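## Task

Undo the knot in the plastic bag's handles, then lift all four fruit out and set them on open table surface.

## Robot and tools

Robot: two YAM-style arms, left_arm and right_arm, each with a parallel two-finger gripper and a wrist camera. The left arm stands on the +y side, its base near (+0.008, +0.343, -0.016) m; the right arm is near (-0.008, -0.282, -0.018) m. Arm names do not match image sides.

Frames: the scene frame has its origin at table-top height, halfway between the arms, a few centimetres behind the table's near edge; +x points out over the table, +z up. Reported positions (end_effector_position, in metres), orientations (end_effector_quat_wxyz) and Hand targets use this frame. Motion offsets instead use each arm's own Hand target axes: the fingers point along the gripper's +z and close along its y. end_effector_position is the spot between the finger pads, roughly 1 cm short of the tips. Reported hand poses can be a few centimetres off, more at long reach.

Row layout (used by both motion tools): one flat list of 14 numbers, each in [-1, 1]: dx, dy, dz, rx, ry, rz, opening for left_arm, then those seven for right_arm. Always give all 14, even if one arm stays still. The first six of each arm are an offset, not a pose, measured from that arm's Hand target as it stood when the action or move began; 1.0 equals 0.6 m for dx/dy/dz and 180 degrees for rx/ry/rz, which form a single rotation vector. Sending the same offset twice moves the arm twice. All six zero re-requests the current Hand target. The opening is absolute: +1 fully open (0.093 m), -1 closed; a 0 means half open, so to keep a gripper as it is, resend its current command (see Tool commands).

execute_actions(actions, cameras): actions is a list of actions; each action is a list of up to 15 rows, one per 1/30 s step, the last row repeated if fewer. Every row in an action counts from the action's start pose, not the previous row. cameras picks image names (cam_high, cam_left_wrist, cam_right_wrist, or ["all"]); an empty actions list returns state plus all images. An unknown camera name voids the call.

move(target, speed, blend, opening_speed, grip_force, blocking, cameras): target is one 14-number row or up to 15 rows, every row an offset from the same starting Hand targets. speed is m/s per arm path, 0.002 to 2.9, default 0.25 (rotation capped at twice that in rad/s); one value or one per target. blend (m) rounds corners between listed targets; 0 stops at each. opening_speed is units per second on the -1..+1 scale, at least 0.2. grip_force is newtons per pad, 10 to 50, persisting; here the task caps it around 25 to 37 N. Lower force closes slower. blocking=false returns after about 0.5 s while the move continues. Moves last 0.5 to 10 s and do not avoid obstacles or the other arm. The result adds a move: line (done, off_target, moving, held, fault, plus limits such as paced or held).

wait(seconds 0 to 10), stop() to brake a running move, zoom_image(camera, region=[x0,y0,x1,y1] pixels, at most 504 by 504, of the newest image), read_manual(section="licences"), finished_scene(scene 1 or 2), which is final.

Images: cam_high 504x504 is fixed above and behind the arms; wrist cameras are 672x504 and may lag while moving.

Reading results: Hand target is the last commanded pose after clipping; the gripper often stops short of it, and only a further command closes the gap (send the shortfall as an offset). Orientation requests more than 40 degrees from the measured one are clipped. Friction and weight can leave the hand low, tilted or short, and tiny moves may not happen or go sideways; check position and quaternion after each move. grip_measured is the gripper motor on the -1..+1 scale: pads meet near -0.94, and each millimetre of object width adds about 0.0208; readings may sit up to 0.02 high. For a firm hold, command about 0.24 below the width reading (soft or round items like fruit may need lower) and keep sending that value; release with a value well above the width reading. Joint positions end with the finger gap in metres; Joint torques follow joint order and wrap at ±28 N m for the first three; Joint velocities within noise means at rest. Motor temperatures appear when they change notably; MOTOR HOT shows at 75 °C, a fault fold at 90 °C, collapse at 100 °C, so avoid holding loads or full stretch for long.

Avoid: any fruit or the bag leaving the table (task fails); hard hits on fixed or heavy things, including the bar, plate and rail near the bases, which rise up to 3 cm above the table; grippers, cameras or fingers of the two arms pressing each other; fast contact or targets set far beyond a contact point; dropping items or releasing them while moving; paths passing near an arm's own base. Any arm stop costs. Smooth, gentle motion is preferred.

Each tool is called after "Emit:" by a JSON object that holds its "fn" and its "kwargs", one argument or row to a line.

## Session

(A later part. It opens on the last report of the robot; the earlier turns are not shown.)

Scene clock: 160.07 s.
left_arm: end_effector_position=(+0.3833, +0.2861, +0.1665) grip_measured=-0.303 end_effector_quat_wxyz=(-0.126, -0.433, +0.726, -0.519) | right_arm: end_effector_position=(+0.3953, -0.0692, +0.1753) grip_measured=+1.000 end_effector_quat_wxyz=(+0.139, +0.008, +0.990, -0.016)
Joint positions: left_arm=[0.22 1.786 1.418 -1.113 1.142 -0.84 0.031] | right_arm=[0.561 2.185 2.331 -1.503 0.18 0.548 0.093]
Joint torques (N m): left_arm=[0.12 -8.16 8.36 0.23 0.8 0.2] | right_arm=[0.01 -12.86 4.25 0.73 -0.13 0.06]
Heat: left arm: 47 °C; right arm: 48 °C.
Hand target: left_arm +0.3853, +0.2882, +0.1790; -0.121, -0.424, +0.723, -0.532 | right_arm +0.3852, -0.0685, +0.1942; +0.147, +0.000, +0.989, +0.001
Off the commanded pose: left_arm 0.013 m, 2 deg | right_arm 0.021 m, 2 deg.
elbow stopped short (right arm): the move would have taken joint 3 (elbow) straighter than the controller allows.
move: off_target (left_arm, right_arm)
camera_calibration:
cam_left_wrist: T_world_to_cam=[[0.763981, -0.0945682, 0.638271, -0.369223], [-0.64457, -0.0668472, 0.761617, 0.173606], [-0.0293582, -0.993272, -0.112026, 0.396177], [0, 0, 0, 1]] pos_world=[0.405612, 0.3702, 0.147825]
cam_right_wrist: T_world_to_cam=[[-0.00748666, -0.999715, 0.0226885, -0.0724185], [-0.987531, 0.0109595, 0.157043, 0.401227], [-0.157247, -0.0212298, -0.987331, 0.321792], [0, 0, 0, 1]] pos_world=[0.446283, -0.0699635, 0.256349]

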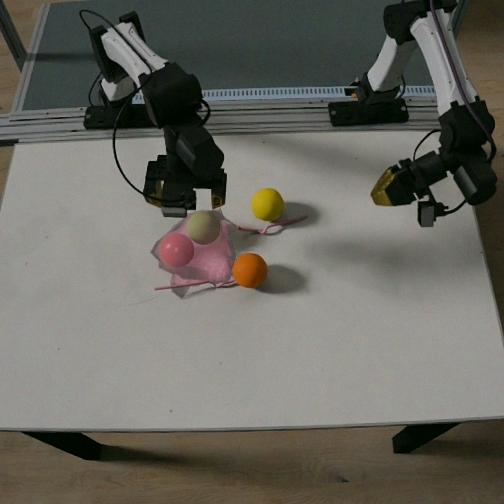

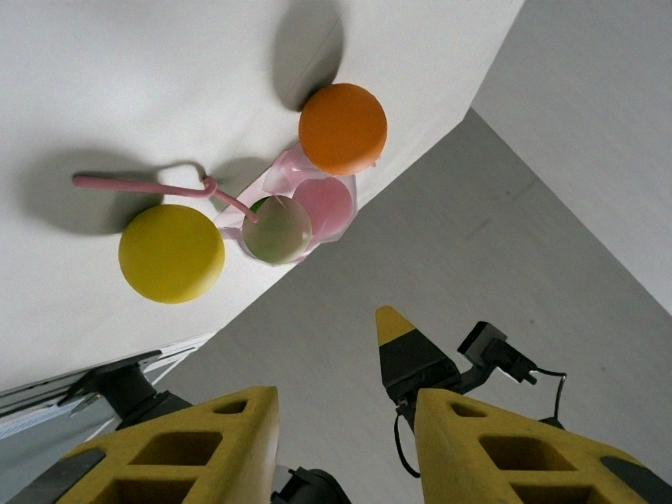

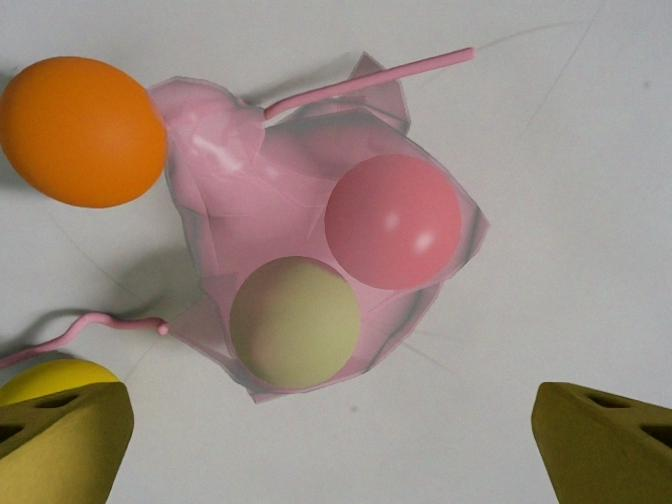

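Emit:
{"fn": "move", "kwargs": {
  "target": [
    [0,0,0,0,0,0,-0.3,0.1,0.037,0.217,0,0,0,1],
    [0,0,0,0,0,0,-0.3,0.1,0.037,0.217,0,0,0,0.1]
  ],
  "speed": 0.15,
  "opening_speed": 1,
  "cameras": ["cam_right_wrist"]
}}

Emit:
{"fn": "move", "kwargs": {
  "target": [
    [0,0,0,0,0,0,-0.3,-0.06,0,-0.21,0,0,0,0.1],
    [0,0,0,0,0,0,-0.3,-0.06,-0.05,-0.4,0,-0.2,0,0.0]
  ],
  "speed": 0.12,
  "blend": 0.03,
  "cameras": ["all"]
}}

Scene clock: 164.50 s.
left_arm: end_effector_position=(+0.3833, +0.2861, +0.1665) grip_measured=-0.303 end_effector_quat_wxyz=(-0.126, -0.433, +0.726, -0.519) | right_arm: end_effector_position=(+0.3648, -0.0526, +0.0351) grip_measured=+0.453 end_effector_quat_wxyz=(+0.127, -0.004, +0.992, -0.018)
Joint positions: left_arm=[0.22 1.786 1.418 -1.113 1.142 -0.84 0.031] | right_arm=[0.629 2.08 1.607 -0.916 0.18 0.596 0.067]
Joint torques (N m): left_arm=[0.2 -7.99 8.32 0.24 0.82 0.24] | right_arm=[0.46 -11.9 4.62 0.99 0.04 0.21]
Heat: left arm: 47 °C; right arm: 48 °C.
Hand target: left_arm +0.3853, +0.2882, +0.1790; -0.121, -0.424, +0.723, -0.532 | right_arm +0.3655, -0.0462, +0.0523; +0.147, -0.001, +0.989, +0.001
Off the commanded pose: left_arm 0.013 m, 2 deg | right_arm 0.018 m, 3 deg.
move: off_target (left_arm, right_arm); target 2's new opening was sent with right_arm's hand 0.018 m and 3 deg from that target
camera_calibration:
cam_right_wrist: T_world_to_cam=[[0.0151972, -0.999474, 0.0286611, -0.0612617], [-0.983241, -0.00972974, 0.182053, 0.389353], [-0.181678, -0.0309474, -0.982871, 0.187084], [0, 0, 0, 1]] pos_world=[0.417748, -0.0516514, 0.114753]
Images, in order (width x height): cam_right_wrist 672x504.

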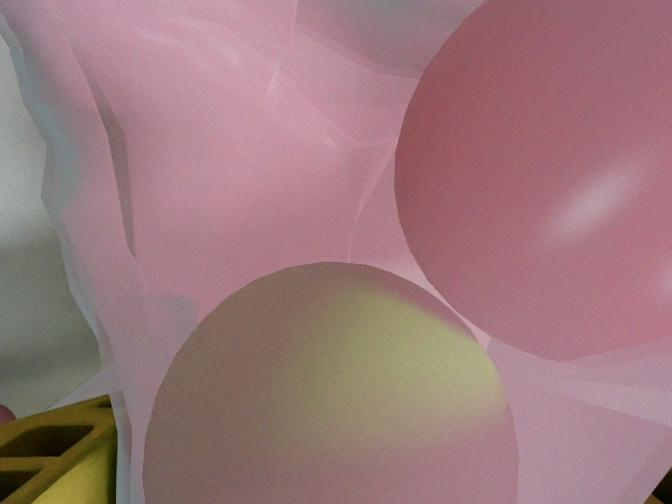

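Scene clock: 170.03 s.
left_arm: end_effector_position=(+0.3833, +0.2861, +0.1665) grip_measured=-0.303 end_effector_quat_wxyz=(-0.126, -0.433, +0.726, -0.519) | right_arm: end_effector_position=(+0.3307, -0.0754, +0.2720) grip_measured=+0.453 end_effector_quat_wxyz=(+0.413, -0.007, +0.910, -0.011)
Joint positions: left_arm=[0.22 1.786 1.418 -1.113 1.142 -0.84 0.031] | right_arm=[0.79 1.556 1.635 -0.984 0.573 0.56 0.067]
Joint torques (N m): left_arm=[0.08 -8.12 8.25 0.21 0.8 0.21] | right_arm=[0.54 -7.86 5.03 2.19 0.55 0.01]
Heat: left arm: 47 °C; right arm: 48 °C.
Hand target: left_arm +0.3853, +0.2882, +0.1790; -0.121, -0.424, +0.723, -0.532 | right_arm +0.3304, -0.0765, +0.2923; +0.445, +0.000, +0.896, +0.001
Off the commanded pose: left_arm 0.013 m, 2 deg | right_arm 0.020 m, 4 deg.
move: off_target (left_arm, right_arm); target 2's new opening was sent with right_arm's hand 0.021 m and 4 deg from that target
camera_calibration:
cam_left_wrist: T_world_to_cam=[[0.763981, -0.0945682, 0.638271, -0.369223], [-0.64457, -0.0668472, 0.761617, 0.173606], [-0.0293582, -0.993272, -0.112026, 0.396177], [0, 0, 0, 1]] pos_world=[0.405612, 0.3702, 0.147825]
cam_right_wrist: T_world_to_cam=[[0.017605, -0.999517, 0.0256281, -0.090253], [-0.914961, -0.0264404, -0.402676, 0.447782], [0.403158, -0.0163596, -0.914984, 0.202259], [0, 0, 0, 1]] pos_world=[0.329749, -0.0750609, 0.367688]

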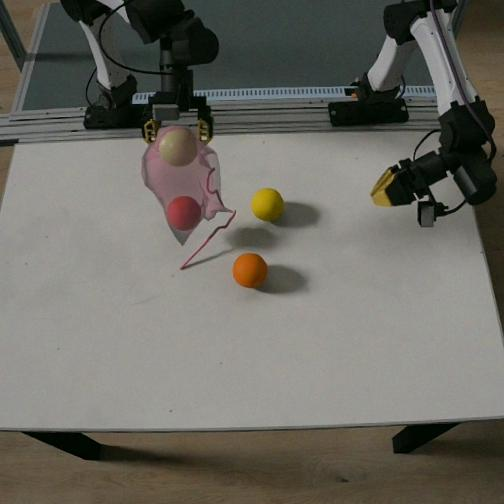

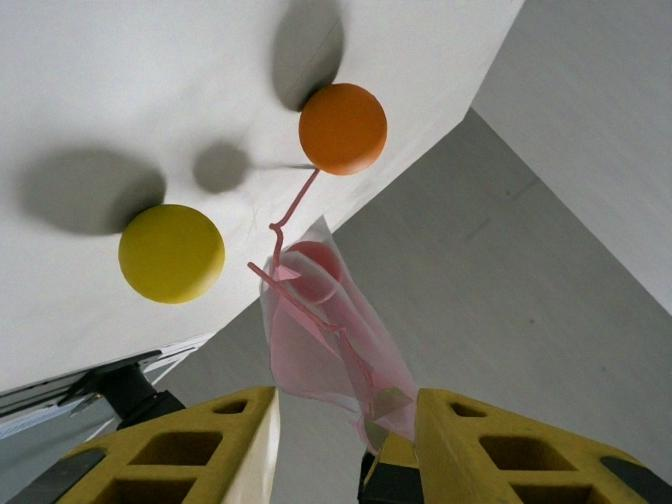

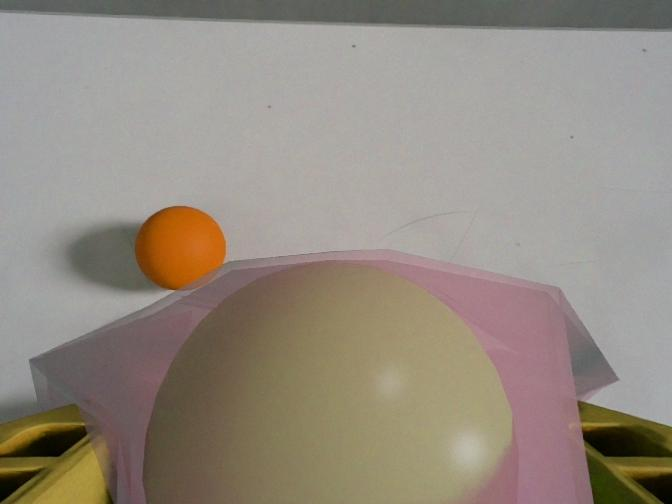

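Emit:
{"fn": "move", "kwargs": {
  "target": [0.11,0.091,0.33,0,0,0,0,0,0,0,0,0,0,0],
  "speed": 0.2,
  "cameras": ["all"]
}}

Scene clock: 172.87 s.
left_arm: end_effector_position=(+0.3536, +0.0926, +0.0928) grip_measured=-0.003 end_effector_quat_wxyz=(-0.137, -0.433, +0.727, -0.514) | right_arm: end_effector_position=(+0.3307, -0.0754, +0.2720) grip_measured=+0.453 end_effector_quat_wxyz=(+0.413, -0.007, +0.910, -0.011)
Joint positions: left_arm=[-0.388 1.666 0.849 0.149 0.828 -1.806 0.045] | right_arm=[0.79 1.556 1.635 -0.984 0.573 0.56 0.067]
Joint torques (N m): left_arm=[-1.13 -8.16 5.57 2.26 0.12 -0.25] | right_arm=[0.57 -7.92 5.07 2.22 0.56 -0.04]
Heat: left arm: 47 °C; right arm: 48 °C.
Hand target: left_arm +0.3591, +0.0879, +0.1035; -0.121, -0.424, +0.723, -0.532 | right_arm +0.3304, -0.0765, +0.2923; +0.445, +0.000, +0.896, +0.001
Off the commanded pose: left_arm 0.013 m, 3 deg | right_arm 0.020 m, 4 deg.
move: off_target (left_arm, right_arm)
camera_calibration:
cam_left_wrist: T_world_to_cam=[[0.774824, -0.105658, 0.623285, -0.31929], [-0.63046, -0.0565323, 0.77416, 0.190568], [-0.0465602, -0.992794, -0.110415, 0.20083], [0, 0, 0, 1]] pos_world=[0.376889, 0.17642, 0.0736532]
cam_right_wrist: T_world_to_cam=[[0.017605, -0.999517, 0.0256281, -0.090253], [-0.914961, -0.0264404, -0.402676, 0.447782], [0.403158, -0.0163596, -0.914984, 0.202259], [0, 0, 0, 1]] pos_world=[0.329749, -0.0750609, 0.367688]

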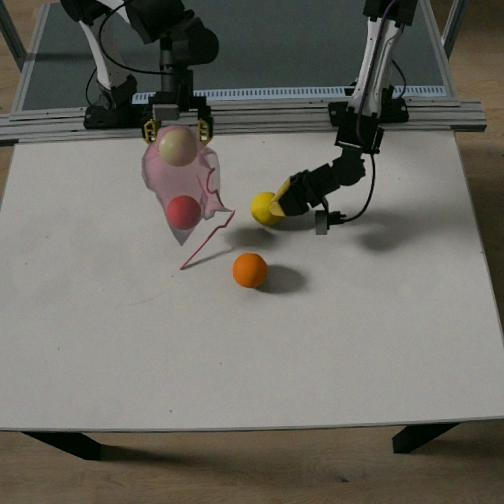

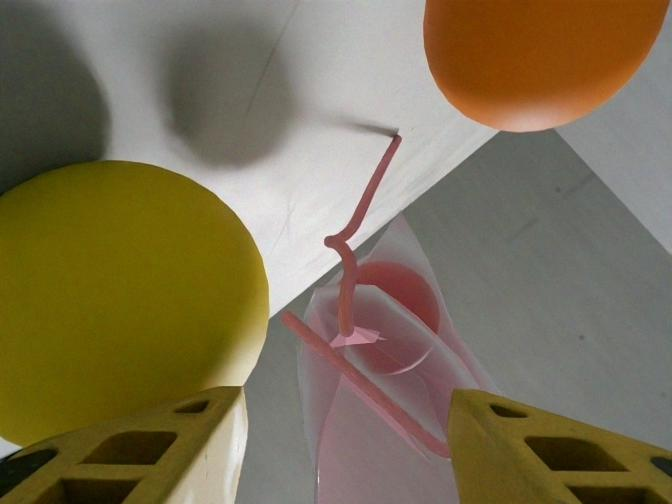

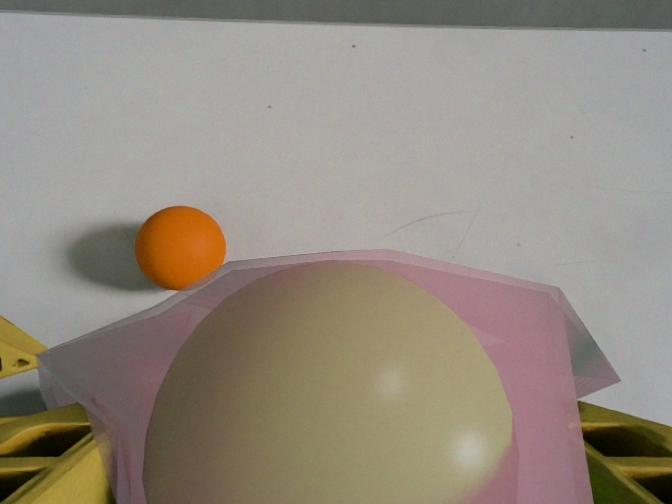

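Emit:
{"fn": "move", "kwargs": {
  "target": [
    [0.027,0,0.115,0,0,0,0,0,0,0,0,0,0,0],
    [0.027,0,0.115,0,0,0,-1,0,0,0,0,0,0,0]
  ],
  "speed": 0.1,
  "cameras": ["all"]
}}

Scene clock: 175.37 s.
left_arm: end_effector_position=(+0.3694, +0.0224, +0.0870) grip_measured=-0.977 end_effector_quat_wxyz=(-0.118, -0.413, +0.724, -0.540) | right_arm: end_effector_position=(+0.3307, -0.0754, +0.2720) grip_measured=+0.453 end_effector_quat_wxyz=(+0.413, -0.007, +0.910, -0.011)
Joint positions: left_arm=[-0.561 1.829 0.938 0.388 0.682 -1.937 0] | right_arm=[0.79 1.556 1.635 -0.984 0.573 0.56 0.067]
Joint torques (N m): left_arm=[-1.02 -8.87 6.22 1.61 0.12 -0.18] | right_arm=[0.66 -7.98 5.16 2.22 0.55 -0.02]
Heat: left arm: 47 °C; right arm: 47 °C.
Hand target: left_arm +0.3682, +0.0198, +0.0857; -0.121, -0.424, +0.723, -0.532 | right_arm +0.3304, -0.0765, +0.2923; +0.445, +0.000, +0.896, +0.001
Off the commanded pose: left_arm 0.003 m, 2 deg | right_arm 0.020 m, 4 deg.
move: off_target (right_arm); target 2's new opening was sent with left_arm's hand 0.014 m and 3 deg from that target
camera_calibration:
cam_left_wrist: T_world_to_cam=[[0.729941, -0.0847609, 0.678234, -0.323991], [-0.682454, -0.0352282, 0.730079, 0.223688], [-0.0379892, -0.995778, -0.0835599, 0.125759], [0, 0, 0, 1]] pos_world=[0.393929, 0.105646, 0.0669403]
cam_right_wrist: T_world_to_cam=[[0.017605, -0.999517, 0.0256281, -0.090253], [-0.914961, -0.0264404, -0.402676, 0.447782], [0.403158, -0.0163596, -0.914984, 0.202259], [0, 0, 0, 1]] pos_world=[0.329749, -0.0750609, 0.367688]

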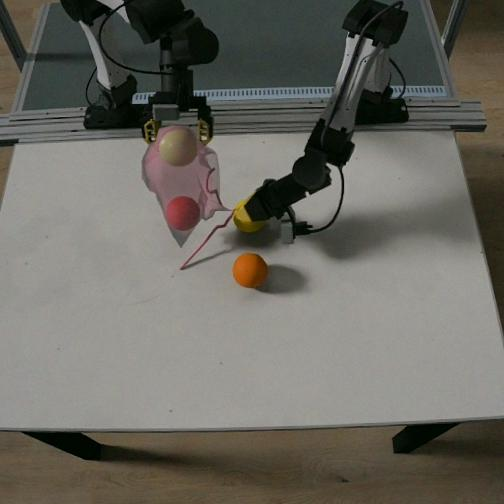

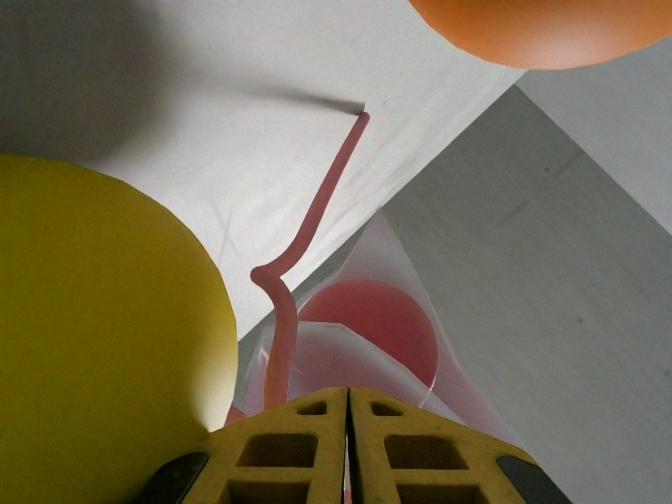

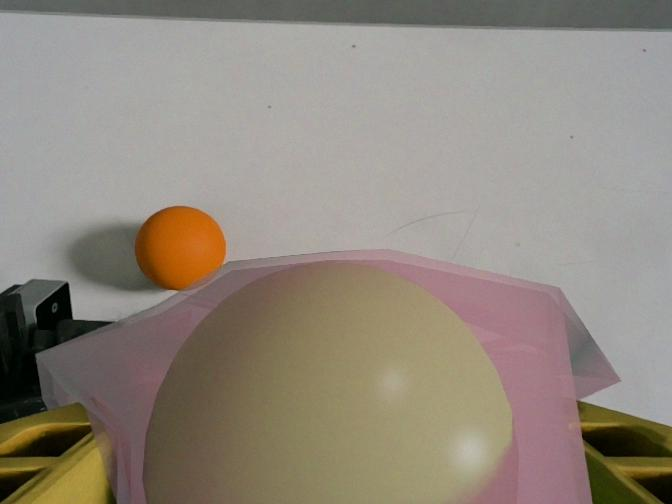

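Emit:
{"fn": "move", "kwargs": {
  "target": [
    [0,0,-0.045,0,0,0,-0.4,0,0,0,0,0,0,0],
    [-0.004,0.028,-0.04,0,0,0,-0.4,0,0,0,0,0,0,0],
    [-0.004,0.028,0.018,0,0,0,-0.4,0,0,0,0,0,0,0],
    [-0.004,0.028,0.018,0,0,0,-1,0,0,0,0,0,0,0]
  ],
  "speed": 0.1,
  "cameras": ["all"]
}}

Scene clock: 178.57 s.
left_arm: end_effector_position=(+0.3647, +0.0130, +0.0840) grip_measured=-0.977 end_effector_quat_wxyz=(-0.110, -0.399, +0.720, -0.558) | right_arm: end_effector_position=(+0.3307, -0.0754, +0.2720) grip_measured=+0.453 end_effector_quat_wxyz=(+0.413, -0.007, +0.910, -0.011)
Joint positions: left_arm=[-0.589 1.85 0.901 0.505 0.663 -1.953 0] | right_arm=[0.79 1.556 1.635 -0.984 0.573 0.56 0.067]
Joint torques (N m): left_arm=[-1.28 -7.57 5.45 1.4 0.01 -0.2] | right_arm=[0.68 -8.06 5.16 2.17 0.59 0.01]
Heat: left arm: 46 °C; right arm: 47 °C.
Hand target: left_arm +0.3602, +0.0129, +0.0686; -0.121, -0.424, +0.723, -0.532 | right_arm +0.3304, -0.0765, +0.2923; +0.445, +0.000, +0.896, +0.001
Off the commanded pose: left_arm 0.016 m, 4 deg | right_arm 0.020 m, 4 deg.
move: off_target (left_arm, right_arm); target 4's new opening was sent with left_arm's hand 0.024 m and 6 deg from that target
camera_calibration:
cam_left_wrist: T_world_to_cam=[[0.700824, -0.0694756, 0.709943, -0.311568], [-0.712251, -0.0133221, 0.701799, 0.235211], [-0.0392999, -0.997495, -0.0588205, 0.114376], [0, 0, 0, 1]] pos_world=[0.390378, 0.0955771, 0.0628521]
cam_right_wrist: T_world_to_cam=[[0.017605, -0.999517, 0.0256281, -0.090253], [-0.914961, -0.0264404, -0.402676, 0.447782], [0.403158, -0.0163596, -0.914984, 0.202259], [0, 0, 0, 1]] pos_world=[0.329749, -0.0750609, 0.367688]

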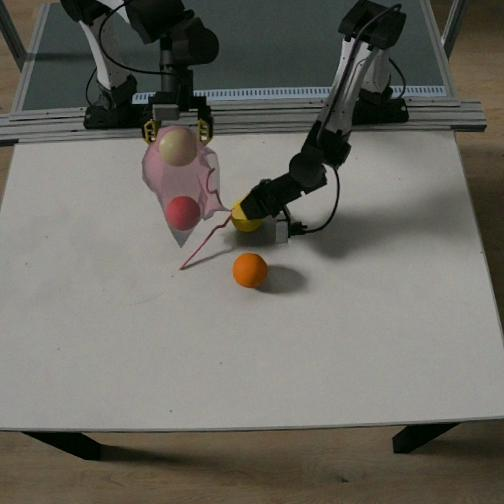

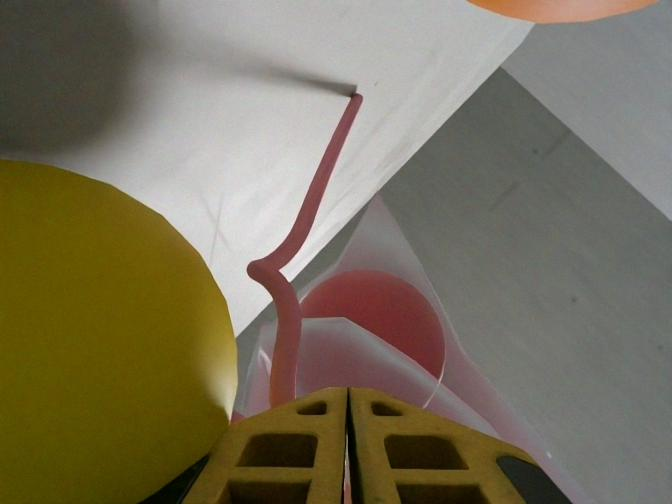

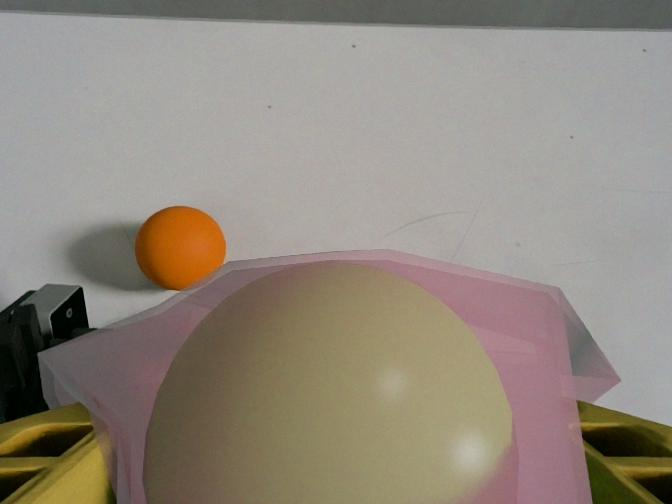

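Emit:
{"fn": "move", "kwargs": {
  "target": [
    [-0.05,0,-0.3,0,0,0,-0.6,0,0,0,0,0,0,0],
    [-0.05,0,-0.3,0,0,0,-0.6,0.1,0,0.076,0,0,0,0],
    [-0.05,0,-0.3,0,0,0,-0.6,0.1,-0.25,0.076,0,0,0,0]
  ],
  "speed": 0.18,
  "cameras": ["all"]
}}

Scene clock: 183.60 s.
left_arm: end_effector_position=(+0.3269, +0.1844, +0.1085) grip_measured=-0.603 end_effector_quat_wxyz=(-0.123, -0.439, +0.721, -0.522) | right_arm: end_effector_position=(+0.3276, -0.2299, +0.2048) grip_measured=+0.453 end_effector_quat_wxyz=(+0.422, +0.005, +0.907, -0.013)
Joint positions: left_arm=[-0.101 1.465 0.76 -0.181 1.012 -1.511 0.016] | right_arm=[0.285 1.143 1.004 -0.589 0.242 0.175 0.067]
Joint torques (N m): left_arm=[-0.02 -6.6 8.47 1.07 0.65 0.23] | right_arm=[-0.54 -4.23 5.71 2.52 -0.12 0.01]
Heat: left arm: 47 °C; right arm: 46 °C.
Hand target: left_arm +0.3289, +0.1843, +0.1228; -0.121, -0.424, +0.723, -0.532 | right_arm +0.3307, -0.2264, +0.2168; +0.445, +0.000, +0.895, +0.001
Off the commanded pose: left_arm 0.014 m, 2 deg | right_arm 0.013 m, 3 deg.
move: off_target (left_arm, right_arm)
camera_calibration:
cam_left_wrist: T_world_to_cam=[[0.765857, -0.0794996, 0.638077, -0.302172], [-0.642868, -0.0737813, 0.762415, 0.175191], [-0.0135335, -0.994101, -0.107614, 0.281541], [0, 0, 0, 1]] pos_world=[0.347856, 0.268784, 0.0895384]
cam_right_wrist: T_world_to_cam=[[-0.00471682, -0.999797, 0.0195716, -0.234465], [-0.9075, -0.00394101, -0.420033, 0.420048], [0.420025, -0.0197424, -0.907298, 0.131654], [0, 0, 0, 1]] pos_world=[0.32479, -0.230162, 0.300472]

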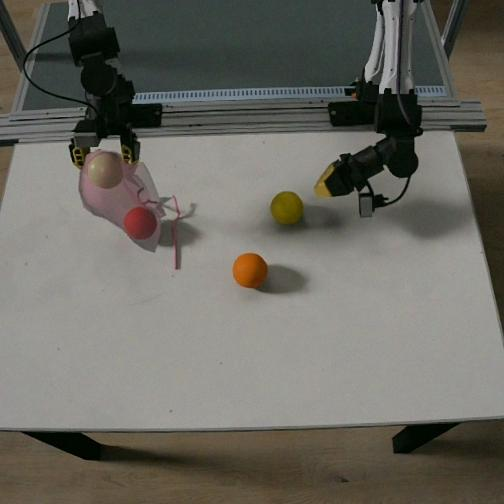

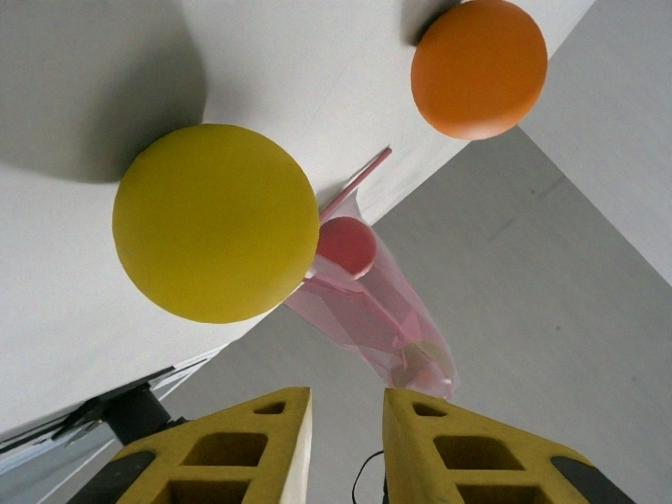

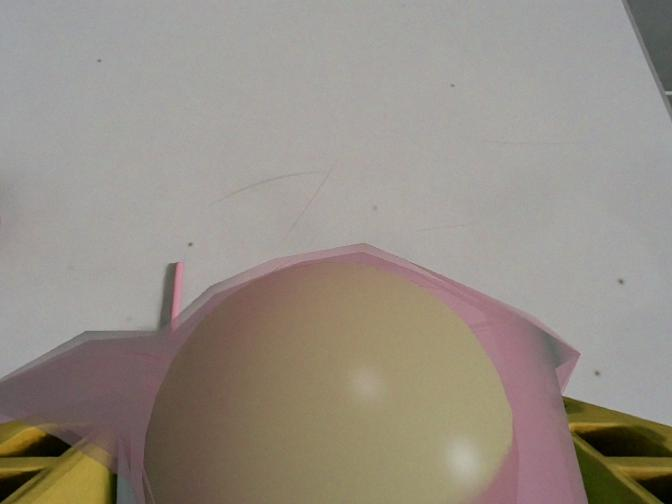

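Emit:
{"fn": "move", "kwargs": {
  "target": [0,0,0,0,0,0,-0.6,-0.13,-0.05,-0.1,0,0,0,0],
  "speed": 0.18,
  "cameras": ["cam_high","cam_left_wrist"]
}}

Scene clock: 185.27 s.
left_arm: end_effector_position=(+0.3269, +0.1844, +0.1085) grip_measured=-0.603 end_effector_quat_wxyz=(-0.123, -0.439, +0.721, -0.522) | right_arm: end_effector_position=(+0.3307, -0.2590, +0.3051) grip_measured=+0.453 end_effector_quat_wxyz=(+0.440, +0.008, +0.898, -0.006)
Joint positions: left_arm=[-0.101 1.465 0.76 -0.181 1.012 -1.511 0.016] | right_arm=[0.149 1.204 1.421 -0.887 0.133 0.09 0.067]
Joint torques (N m): left_arm=[0.03 -6.57 8.59 1.04 0.66 0.21] | right_arm=[-0.55 -2.17 7.76 1.95 -0.2 0.01]
Heat: left arm: 47 °C; right arm: 46 °C.
Hand target: left_arm +0.3289, +0.1843, +0.1228; -0.121, -0.424, +0.723, -0.532 | right_arm +0.3300, -0.2565, +0.3151; +0.445, +0.000, +0.895, +0.001
Off the commanded pose: left_arm 0.014 m, 2 deg | right_arm 0.010 m, 1 deg.
move: off_target (left_arm)
camera_calibration:
cam_left_wrist: T_world_to_cam=[[0.765857, -0.0794996, 0.638077, -0.302172], [-0.642868, -0.0737813, 0.762415, 0.175191], [-0.0135335, -0.994101, -0.107614, 0.281541], [0, 0, 0, 1]] pos_world=[0.347856, 0.268784, 0.0895384]
Images, in order (width x height): cam_high 504x504, cam_left_wrist 672x504.

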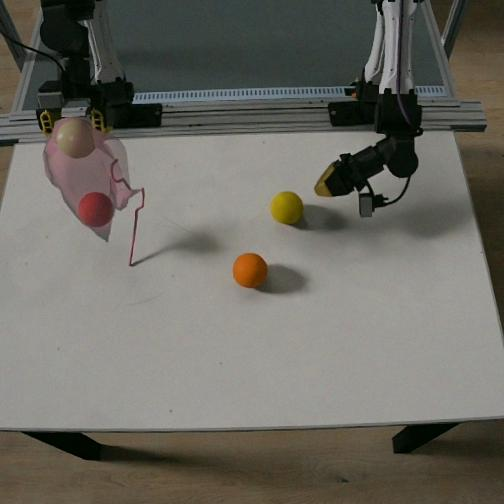

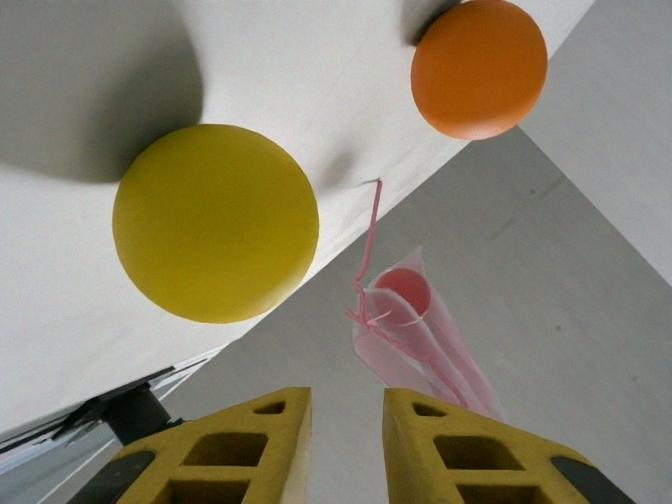

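Emit:
{"fn": "move", "kwargs": {
  "target": [
    [0,0,0,0,0,0,-0.6,0.345,0.108,0.22,0,0.2,0,0],
    [0,0,0,0,0,0,-0.6,0.345,0.108,0.22,0,0.2,0,0.9]
  ],
  "speed": 0.15,
  "opening_speed": 0.3
}}

Emit:
{"fn": "move", "kwargs": {
  "target": [
    [0,0,0,0,0,0,-0.6,-0.07,0,-0.2,0,0,0,1],
    [0,0,0,0,0,0,-0.6,-0.12,0.1,-0.2,0,0,0,1]
  ],
  "cameras": ["all"]
}}

Scene clock: 192.03 s.
left_arm: end_effector_position=(+0.3269, +0.1844, +0.1085) grip_measured=-0.603 end_effector_quat_wxyz=(-0.123, -0.439, +0.721, -0.522) | right_arm: end_effector_position=(+0.3162, -0.1915, +0.0757) grip_measured=+0.897 end_effector_quat_wxyz=(+0.164, -0.004, +0.986, -0.001)
Joint positions: left_arm=[-0.101 1.465 0.76 -0.181 1.012 -1.511 0.016] | right_arm=[0.338 1.563 1.101 -0.801 0.111 0.302 0.088]
Joint torques (N m): left_arm=[0.05 -6.5 8.73 1.07 0.7 0.23] | right_arm=[-0.43 -4.42 5.05 0.84 -0.12 0.25]
Heat: left arm: 48 °C; right arm: 45 °C.
Hand target: left_arm +0.3289, +0.1843, +0.1228; -0.121, -0.424, +0.723, -0.532 | right_arm +0.3101, -0.1914, +0.0705; +0.147, -0.001, +0.989, +0.001
Off the commanded pose: left_arm 0.014 m, 2 deg | right_arm 0.008 m, 2 deg.
move: off_target (left_arm)

Scene clock: 194.57 s.
left_arm: end_effector_position=(+0.3269, +0.1844, +0.1085) grip_measured=-0.603 end_effector_quat_wxyz=(-0.123, -0.439, +0.721, -0.522) | right_arm: end_effector_position=(+0.3428, -0.1291, +0.2040) grip_measured=+1.000 end_effector_quat_wxyz=(+0.148, -0.007, +0.989, +0.011)
Joint positions: left_arm=[-0.101 1.465 0.76 -0.181 1.012 -1.511 0.016] | right_arm=[0.472 1.804 1.894 -1.391 0.115 0.434 0.093]
Joint torques (N m): left_arm=[0.16 -6.6 8.53 1.07 0.67 0.19] | right_arm=[-0.27 -5.33 6.99 0.74 0.26 0.24]
Heat: left arm: 48 °C; right arm: 44 °C.
Hand target: left_arm +0.3289, +0.1843, +0.1228; -0.121, -0.424, +0.723, -0.532 | right_arm +0.3442, -0.1316, +0.2063; +0.147, +0.000, +0.989, +0.001
Off the commanded pose: left_arm 0.014 m, 2 deg | right_arm 0.004 m, 1 deg.
move: off_target (left_arm)
camera_calibration:
cam_left_wrist: T_world_to_cam=[[0.765857, -0.0794996, 0.638077, -0.302172], [-0.642868, -0.0737813, 0.762415, 0.175191], [-0.0135335, -0.994101, -0.107614, 0.281541], [0, 0, 0, 1]] pos_world=[0.347856, 0.268784, 0.0895384]
cam_right_wrist: T_world_to_cam=[[0.0290792, -0.999215, -0.0268898, -0.135622], [-0.989592, -0.0325711, 0.140166, 0.344118], [-0.140932, 0.022534, -0.989763, 0.341027], [0, 0, 0, 1]] pos_world=[0.392542, -0.131992, 0.285656]

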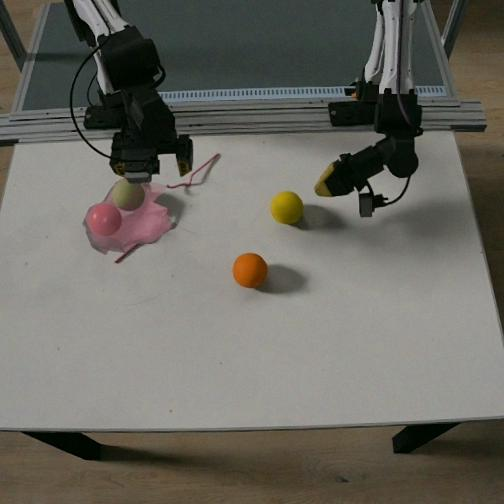

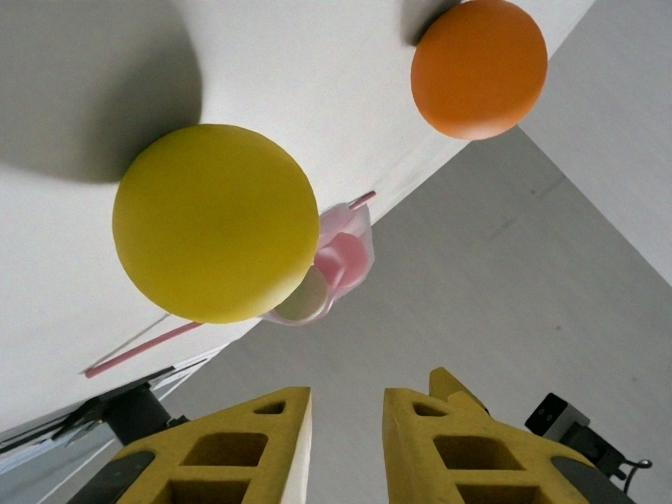

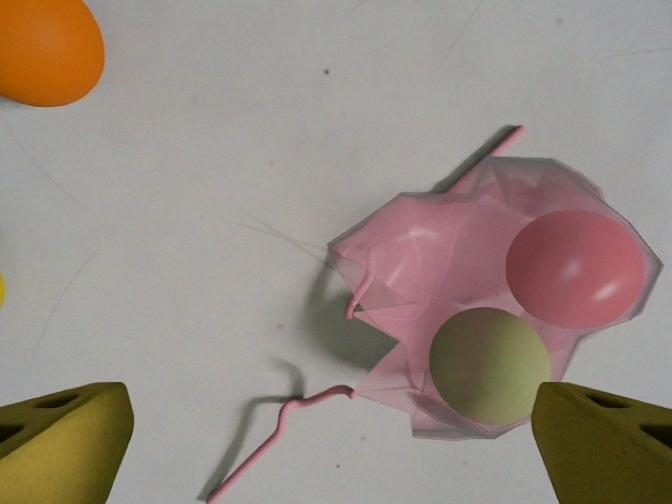

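Emit:
{"fn": "move", "kwargs": {
  "target": [
    [0,0,0,0,0,0,-0.6,0,-0.225,0,0,0,0,1],
    [0,0,0,0,0,0,-0.6,0.075,-0.225,0.247,0,0,0,1],
    [0,0,0,0,0,0,-0.6,0.075,-0.225,0.247,0,0,0,0.1]
  ],
  "speed": 0.18,
  "opening_speed": 1,
  "cameras": ["cam_right_wrist"]
}}

Emit:
{"fn": "move", "kwargs": {
  "target": [
    [0,0,0,0,0,0,-0.6,-0.05,0,-0.15,0,0,0,0.1],
    [0,0,0,0,0,0,-0.6,-0.06,0.02,-0.42,0,-0.2,0,0.0]
  ],
  "speed": 0.12,
  "blend": 0.03,
  "cameras": ["all"]
}}

Scene clock: 199.53 s.
left_arm: end_effector_position=(+0.3269, +0.1844, +0.1085) grip_measured=-0.603 end_effector_quat_wxyz=(-0.123, -0.439, +0.721, -0.522) | right_arm: end_effector_position=(+0.3418, -0.2707, +0.0509) grip_measured=+0.359 end_effector_quat_wxyz=(+0.141, +0.007, +0.990, -0.009)
Joint positions: left_arm=[-0.101 1.465 0.76 -0.181 1.012 -1.511 0.016] | right_arm=[0.063 1.662 1.116 -0.749 0.043 0.063 0.062]
Joint torques (N m): left_arm=[0.02 -6.53 8.61 1.03 0.66 0.25] | right_arm=[-0.29 -5.91 4.68 1.23 -0.22 0.06]
Heat: left arm: 48 °C; right arm: 44 °C.
Hand target: left_arm +0.3289, +0.1843, +0.1228; -0.121, -0.424, +0.723, -0.532 | right_arm +0.3443, -0.2664, +0.0513; +0.147, +0.000, +0.989, +0.001
Off the commanded pose: left_arm 0.014 m, 2 deg | right_arm 0.005 m, 2 deg.
move: off_target (left_arm)
camera_calibration:
cam_right_wrist: T_world_to_cam=[[-0.00496094, -0.99995, 0.00870388, -0.271562], [-0.987937, 0.00624817, 0.154731, 0.369124], [-0.154778, -0.00783127, -0.987918, 0.189058], [0, 0, 0, 1]] pos_world=[0.392586, -0.272374, 0.132022]
Images, in order (width x height): cam_right_wrist 672x504.

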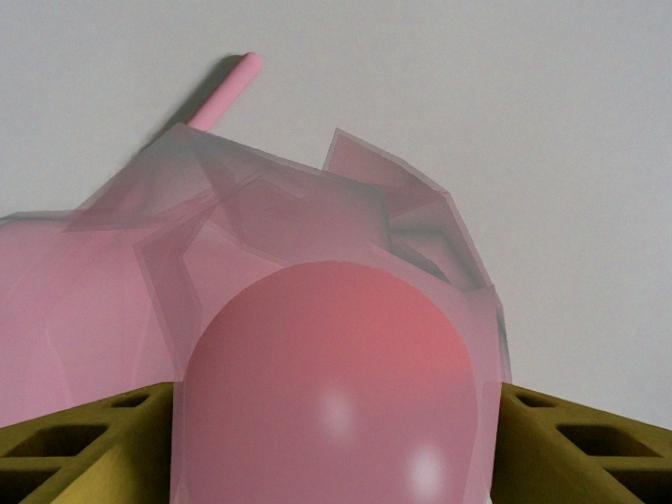

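Scene clock: 204.40 s.
left_arm: end_effector_position=(+0.3269, +0.1844, +0.1085) grip_measured=-0.603 end_effector_quat_wxyz=(-0.123, -0.439, +0.721, -0.522) | right_arm: end_effector_position=(+0.3016, -0.2553, +0.2894) grip_measured=+0.359 end_effector_quat_wxyz=(+0.415, -0.007, +0.910, +0.001)
Joint positions: left_arm=[-0.101 1.465 0.76 -0.181 1.012 -1.511 0.016] | right_arm=[0.163 1.125 1.354 -0.953 0.113 0.084 0.062]
Joint torques (N m): left_arm=[0.06 -6.57 8.5 1.07 0.68 0.21] | right_arm=[0.57 -3.33 5.15 2.65 0.21 0.26]
Heat: left arm: 49 °C; right arm: 44 °C.
Hand target: left_arm +0.3289, +0.1843, +0.1228; -0.121, -0.424, +0.723, -0.532 | right_arm +0.3056, -0.2547, +0.3029; +0.445, +0.000, +0.896, +0.001
Off the commanded pose: left_arm 0.014 m, 2 deg | right_arm 0.014 m, 4 deg.
move: off_target (left_arm, right_arm); target 2's new opening was sent with right_arm's hand 0.014 m and 4 deg from that target
camera_calibration:
cam_left_wrist: T_world_to_cam=[[0.765857, -0.0794996, 0.638077, -0.302172], [-0.642868, -0.0737813, 0.762415, 0.175191], [-0.0135335, -0.994101, -0.107614, 0.281541], [0, 0, 0, 1]] pos_world=[0.347856, 0.268784, 0.0895384]
cam_right_wrist: T_world_to_cam=[[0.0286011, -0.999582, 0.00427502, -0.267208], [-0.912958, -0.0278637, -0.407101, 0.423721], [0.407049, 0.00774062, -0.913373, 0.231456], [0, 0, 0, 1]] pos_world=[0.300268, -0.257081, 0.385045]

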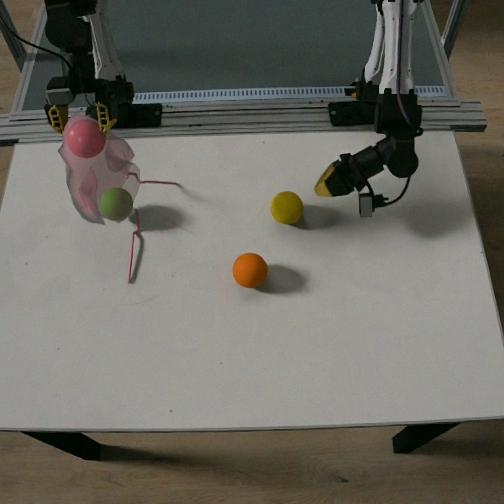

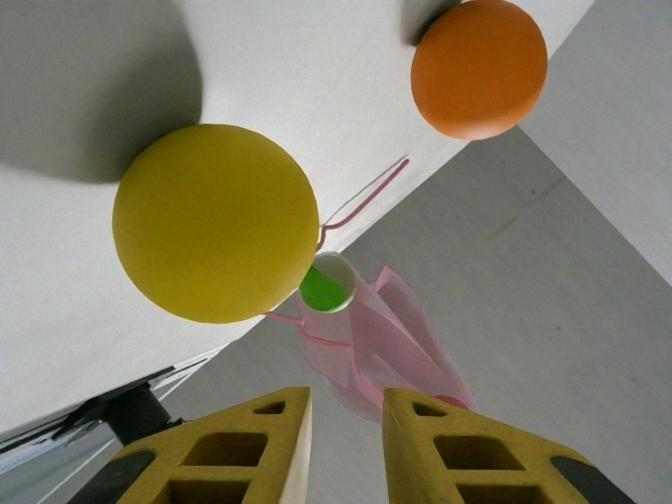

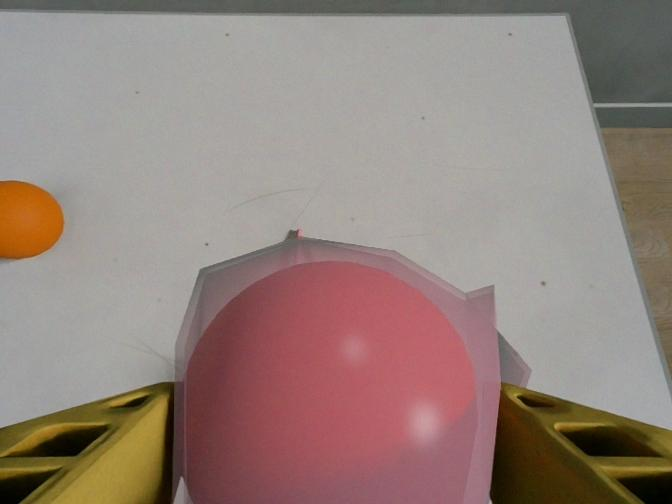

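Emit:
{"fn": "move", "kwargs": {
  "target": [
    [0,0,0,0,0,0,-0.6,0,0.2,0,0,0,0,0],
    [0,0,0,0,0,0,-0.6,0.13,0.1,0.1,0,0.1,0,0],
    [0,0,0,0,0,0,-0.6,0.325,-0.05,0.225,0,0.2,0,0],
    [0,0,0,0,0,0,-0.6,0.325,-0.05,0.225,0,0.2,0,0.9]
  ],
  "speed": 0.12,
  "opening_speed": 0.3
}}

Emit:
{"fn": "move", "kwargs": {
  "target": [
    [0,0,0,0,0,0,-0.6,-0.07,0,-0.2,0,0,0,1],
    [0,0,0,0,0,0,-0.6,-0.07,0.13,-0.2,0,0,0,1]
  ],
  "cameras": ["all"]
}}

Scene clock: 213.77 s.
left_arm: end_effector_position=(+0.3269, +0.1844, +0.1085) grip_measured=-0.603 end_effector_quat_wxyz=(-0.123, -0.439, +0.721, -0.522) | right_arm: end_effector_position=(+0.2921, -0.2881, +0.0672) grip_measured=+0.897 end_effector_quat_wxyz=(+0.143, +0.007, +0.990, -0.009)
Joint positions: left_arm=[-0.101 1.465 0.76 -0.181 1.012 -1.511 0.016] | right_arm=[0.005 1.448 0.974 -0.813 0.025 0.006 0.088]
Joint torques (N m): left_arm=[-0.06 -6.69 8.65 1.06 0.66 0.24] | right_arm=[-0.28 -3.74 5.05 1.26 -0.24 0.03]
Motor temperatures (°C): left_arm=[24 36 49 32 25 25 29] | right_arm=[25 42 38 36 26 24 26]
Heat: left arm: 49 °C; right arm: 42 °C.
Hand target: left_arm +0.3289, +0.1843, +0.1228; -0.121, -0.424, +0.723, -0.532 | right_arm +0.2956, -0.2845, +0.0659; +0.147, +0.000, +0.989, +0.001
Off the commanded pose: left_arm 0.014 m, 2 deg | right_arm 0.005 m, 1 deg.
move: off_target (left_arm)

Scene clock: 216.37 s.
left_arm: end_effector_position=(+0.3269, +0.1844, +0.1085) grip_measured=-0.603 end_effector_quat_wxyz=(-0.123, -0.439, +0.721, -0.522) | right_arm: end_effector_position=(+0.3000, -0.2046, +0.1889) grip_measured=+1.000 end_effector_quat_wxyz=(+0.148, -0.006, +0.989, +0.010)
Joint positions: left_arm=[-0.101 1.465 0.76 -0.181 1.012 -1.511 0.016] | right_arm=[0.295 1.516 1.517 -1.285 0.068 0.263 0.093]
Joint torques (N m): left_arm=[-0.03 -6.63 8.57 1.07 0.67 0.24] | right_arm=[0.09 -3.59 7.39 0.76 0.22 0.24]
Heat: left arm: 49 °C; right arm: 42 °C.
Hand target: left_arm +0.3289, +0.1843, +0.1228; -0.121, -0.424, +0.723, -0.532 | right_arm +0.3009, -0.2066, +0.1930; +0.147, -0.001, +0.989, +0.001
Off the commanded pose: left_arm 0.014 m, 2 deg | right_arm 0.005 m, 1 deg.
move: off_target (left_arm)
camera_calibration:
cam_left_wrist: T_world_to_cam=[[0.765857, -0.0794996, 0.638077, -0.302172], [-0.642868, -0.0737813, 0.762415, 0.175191], [-0.0135335, -0.994101, -0.107614, 0.281541], [0, 0, 0, 1]] pos_world=[0.347856, 0.268784, 0.0895384]
cam_right_wrist: T_world_to_cam=[[0.0273671, -0.999295, -0.0256907, -0.209958], [-0.989869, -0.0306729, 0.138629, 0.302111], [-0.139319, 0.0216366, -0.990011, 0.321141], [0, 0, 0, 1]] pos_world=[0.349537, -0.207492, 0.270658]

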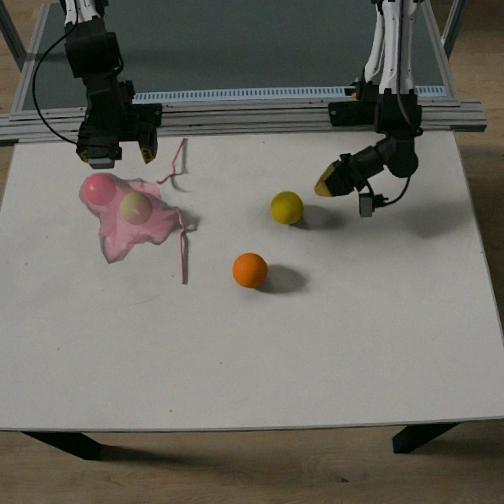

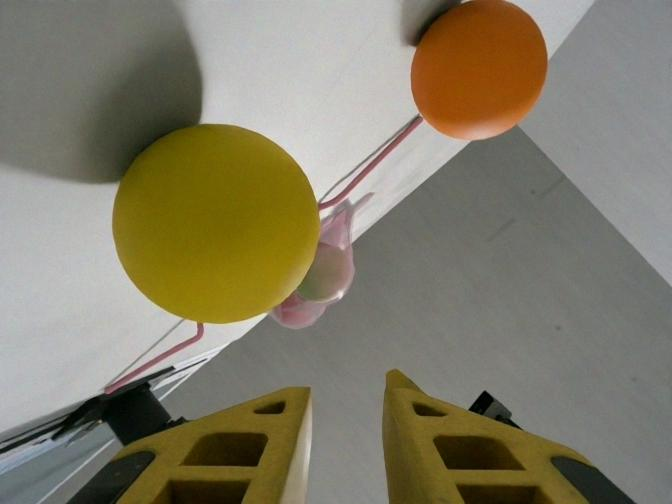

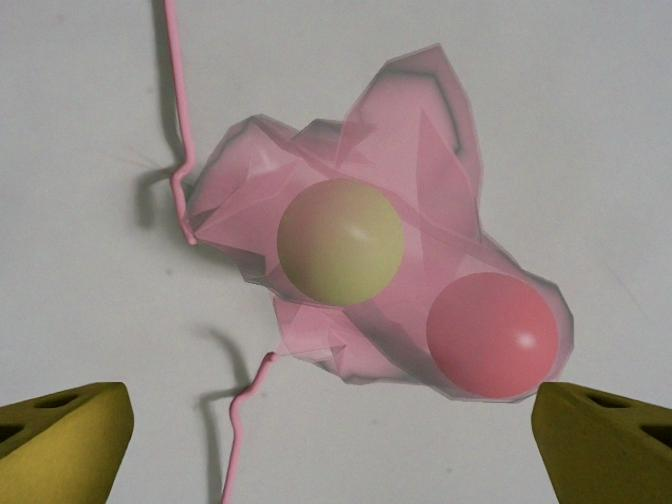

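Emit:
{"fn": "move", "kwargs": {
  "target": [
    [0,0,0,0,0,0,-0.6,0.051,-0.005,0.237,0,0,0,1],
    [0,0,0,0,0,0,-0.6,0.051,-0.005,0.237,0,0,0,0.1],
    [0,0,0,0,0,0,-0.6,0,-0.005,0.03,0,0,0,0.1]
  ],
  "speed": 0.15,
  "opening_speed": 1,
  "cameras": ["all"]
}}

Scene clock: 221.63 s.
left_arm: end_effector_position=(+0.3269, +0.1844, +0.1085) grip_measured=-0.603 end_effector_quat_wxyz=(-0.123, -0.439, +0.721, -0.522) | right_arm: end_effector_position=(+0.3071, -0.2091, +0.1615) grip_measured=+0.338 end_effector_quat_wxyz=(+0.132, +0.003, +0.991, +0.004)
Joint positions: left_arm=[-0.101 1.465 0.76 -0.181 1.012 -1.511 0.016] | right_arm=[0.275 1.55 1.448 -1.217 0.068 0.263 0.061]
Joint torques (N m): left_arm=[0.1 -6.53 8.55 1.09 0.66 0.24] | right_arm=[0.38 -6.45 7.28 0.71 0.13 0.11]
Heat: left arm: 49 °C; right arm: 42 °C.
Hand target: left_arm +0.3289, +0.1843, +0.1228; -0.121, -0.424, +0.723, -0.532 | right_arm +0.3061, -0.2096, +0.1758; +0.147, -0.001, +0.989, +0.001
Off the commanded pose: left_arm 0.014 m, 2 deg | right_arm 0.014 m, 2 deg.
move: off_target (left_arm, right_arm)
camera_calibration:
cam_left_wrist: T_world_to_cam=[[0.765857, -0.0794996, 0.638077, -0.302172], [-0.642868, -0.0737813, 0.762415, 0.175191], [-0.0135335, -0.994101, -0.107614, 0.281541], [0, 0, 0, 1]] pos_world=[0.347856, 0.268784, 0.0895384]
cam_right_wrist: T_world_to_cam=[[0.00771132, -0.99983, -0.0167307, -0.210882], [-0.985081, -0.0104719, 0.171771, 0.310231], [-0.171917, 0.0151565, -0.984995, 0.30303], [0, 0, 0, 1]] pos_world=[0.359325, -0.212191, 0.241666]

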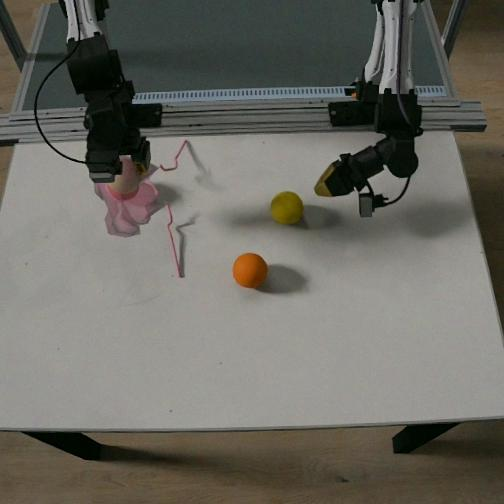

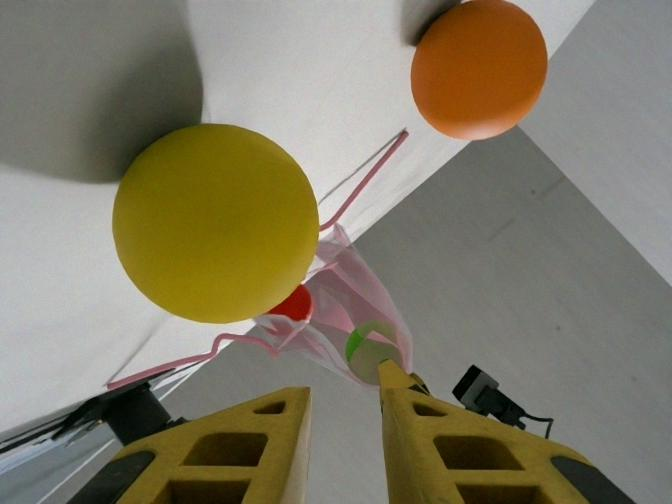

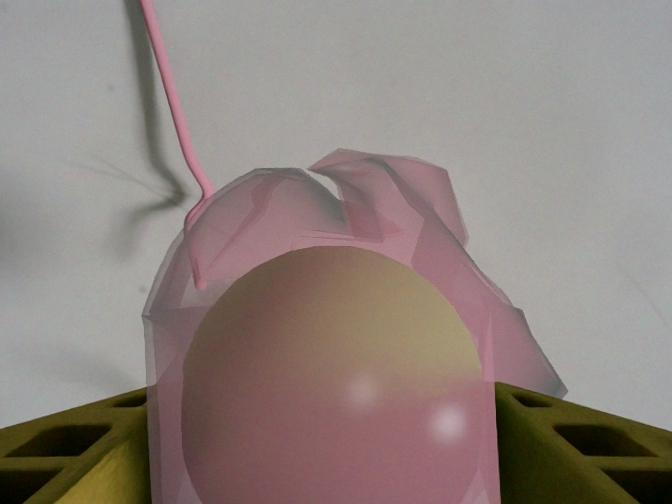

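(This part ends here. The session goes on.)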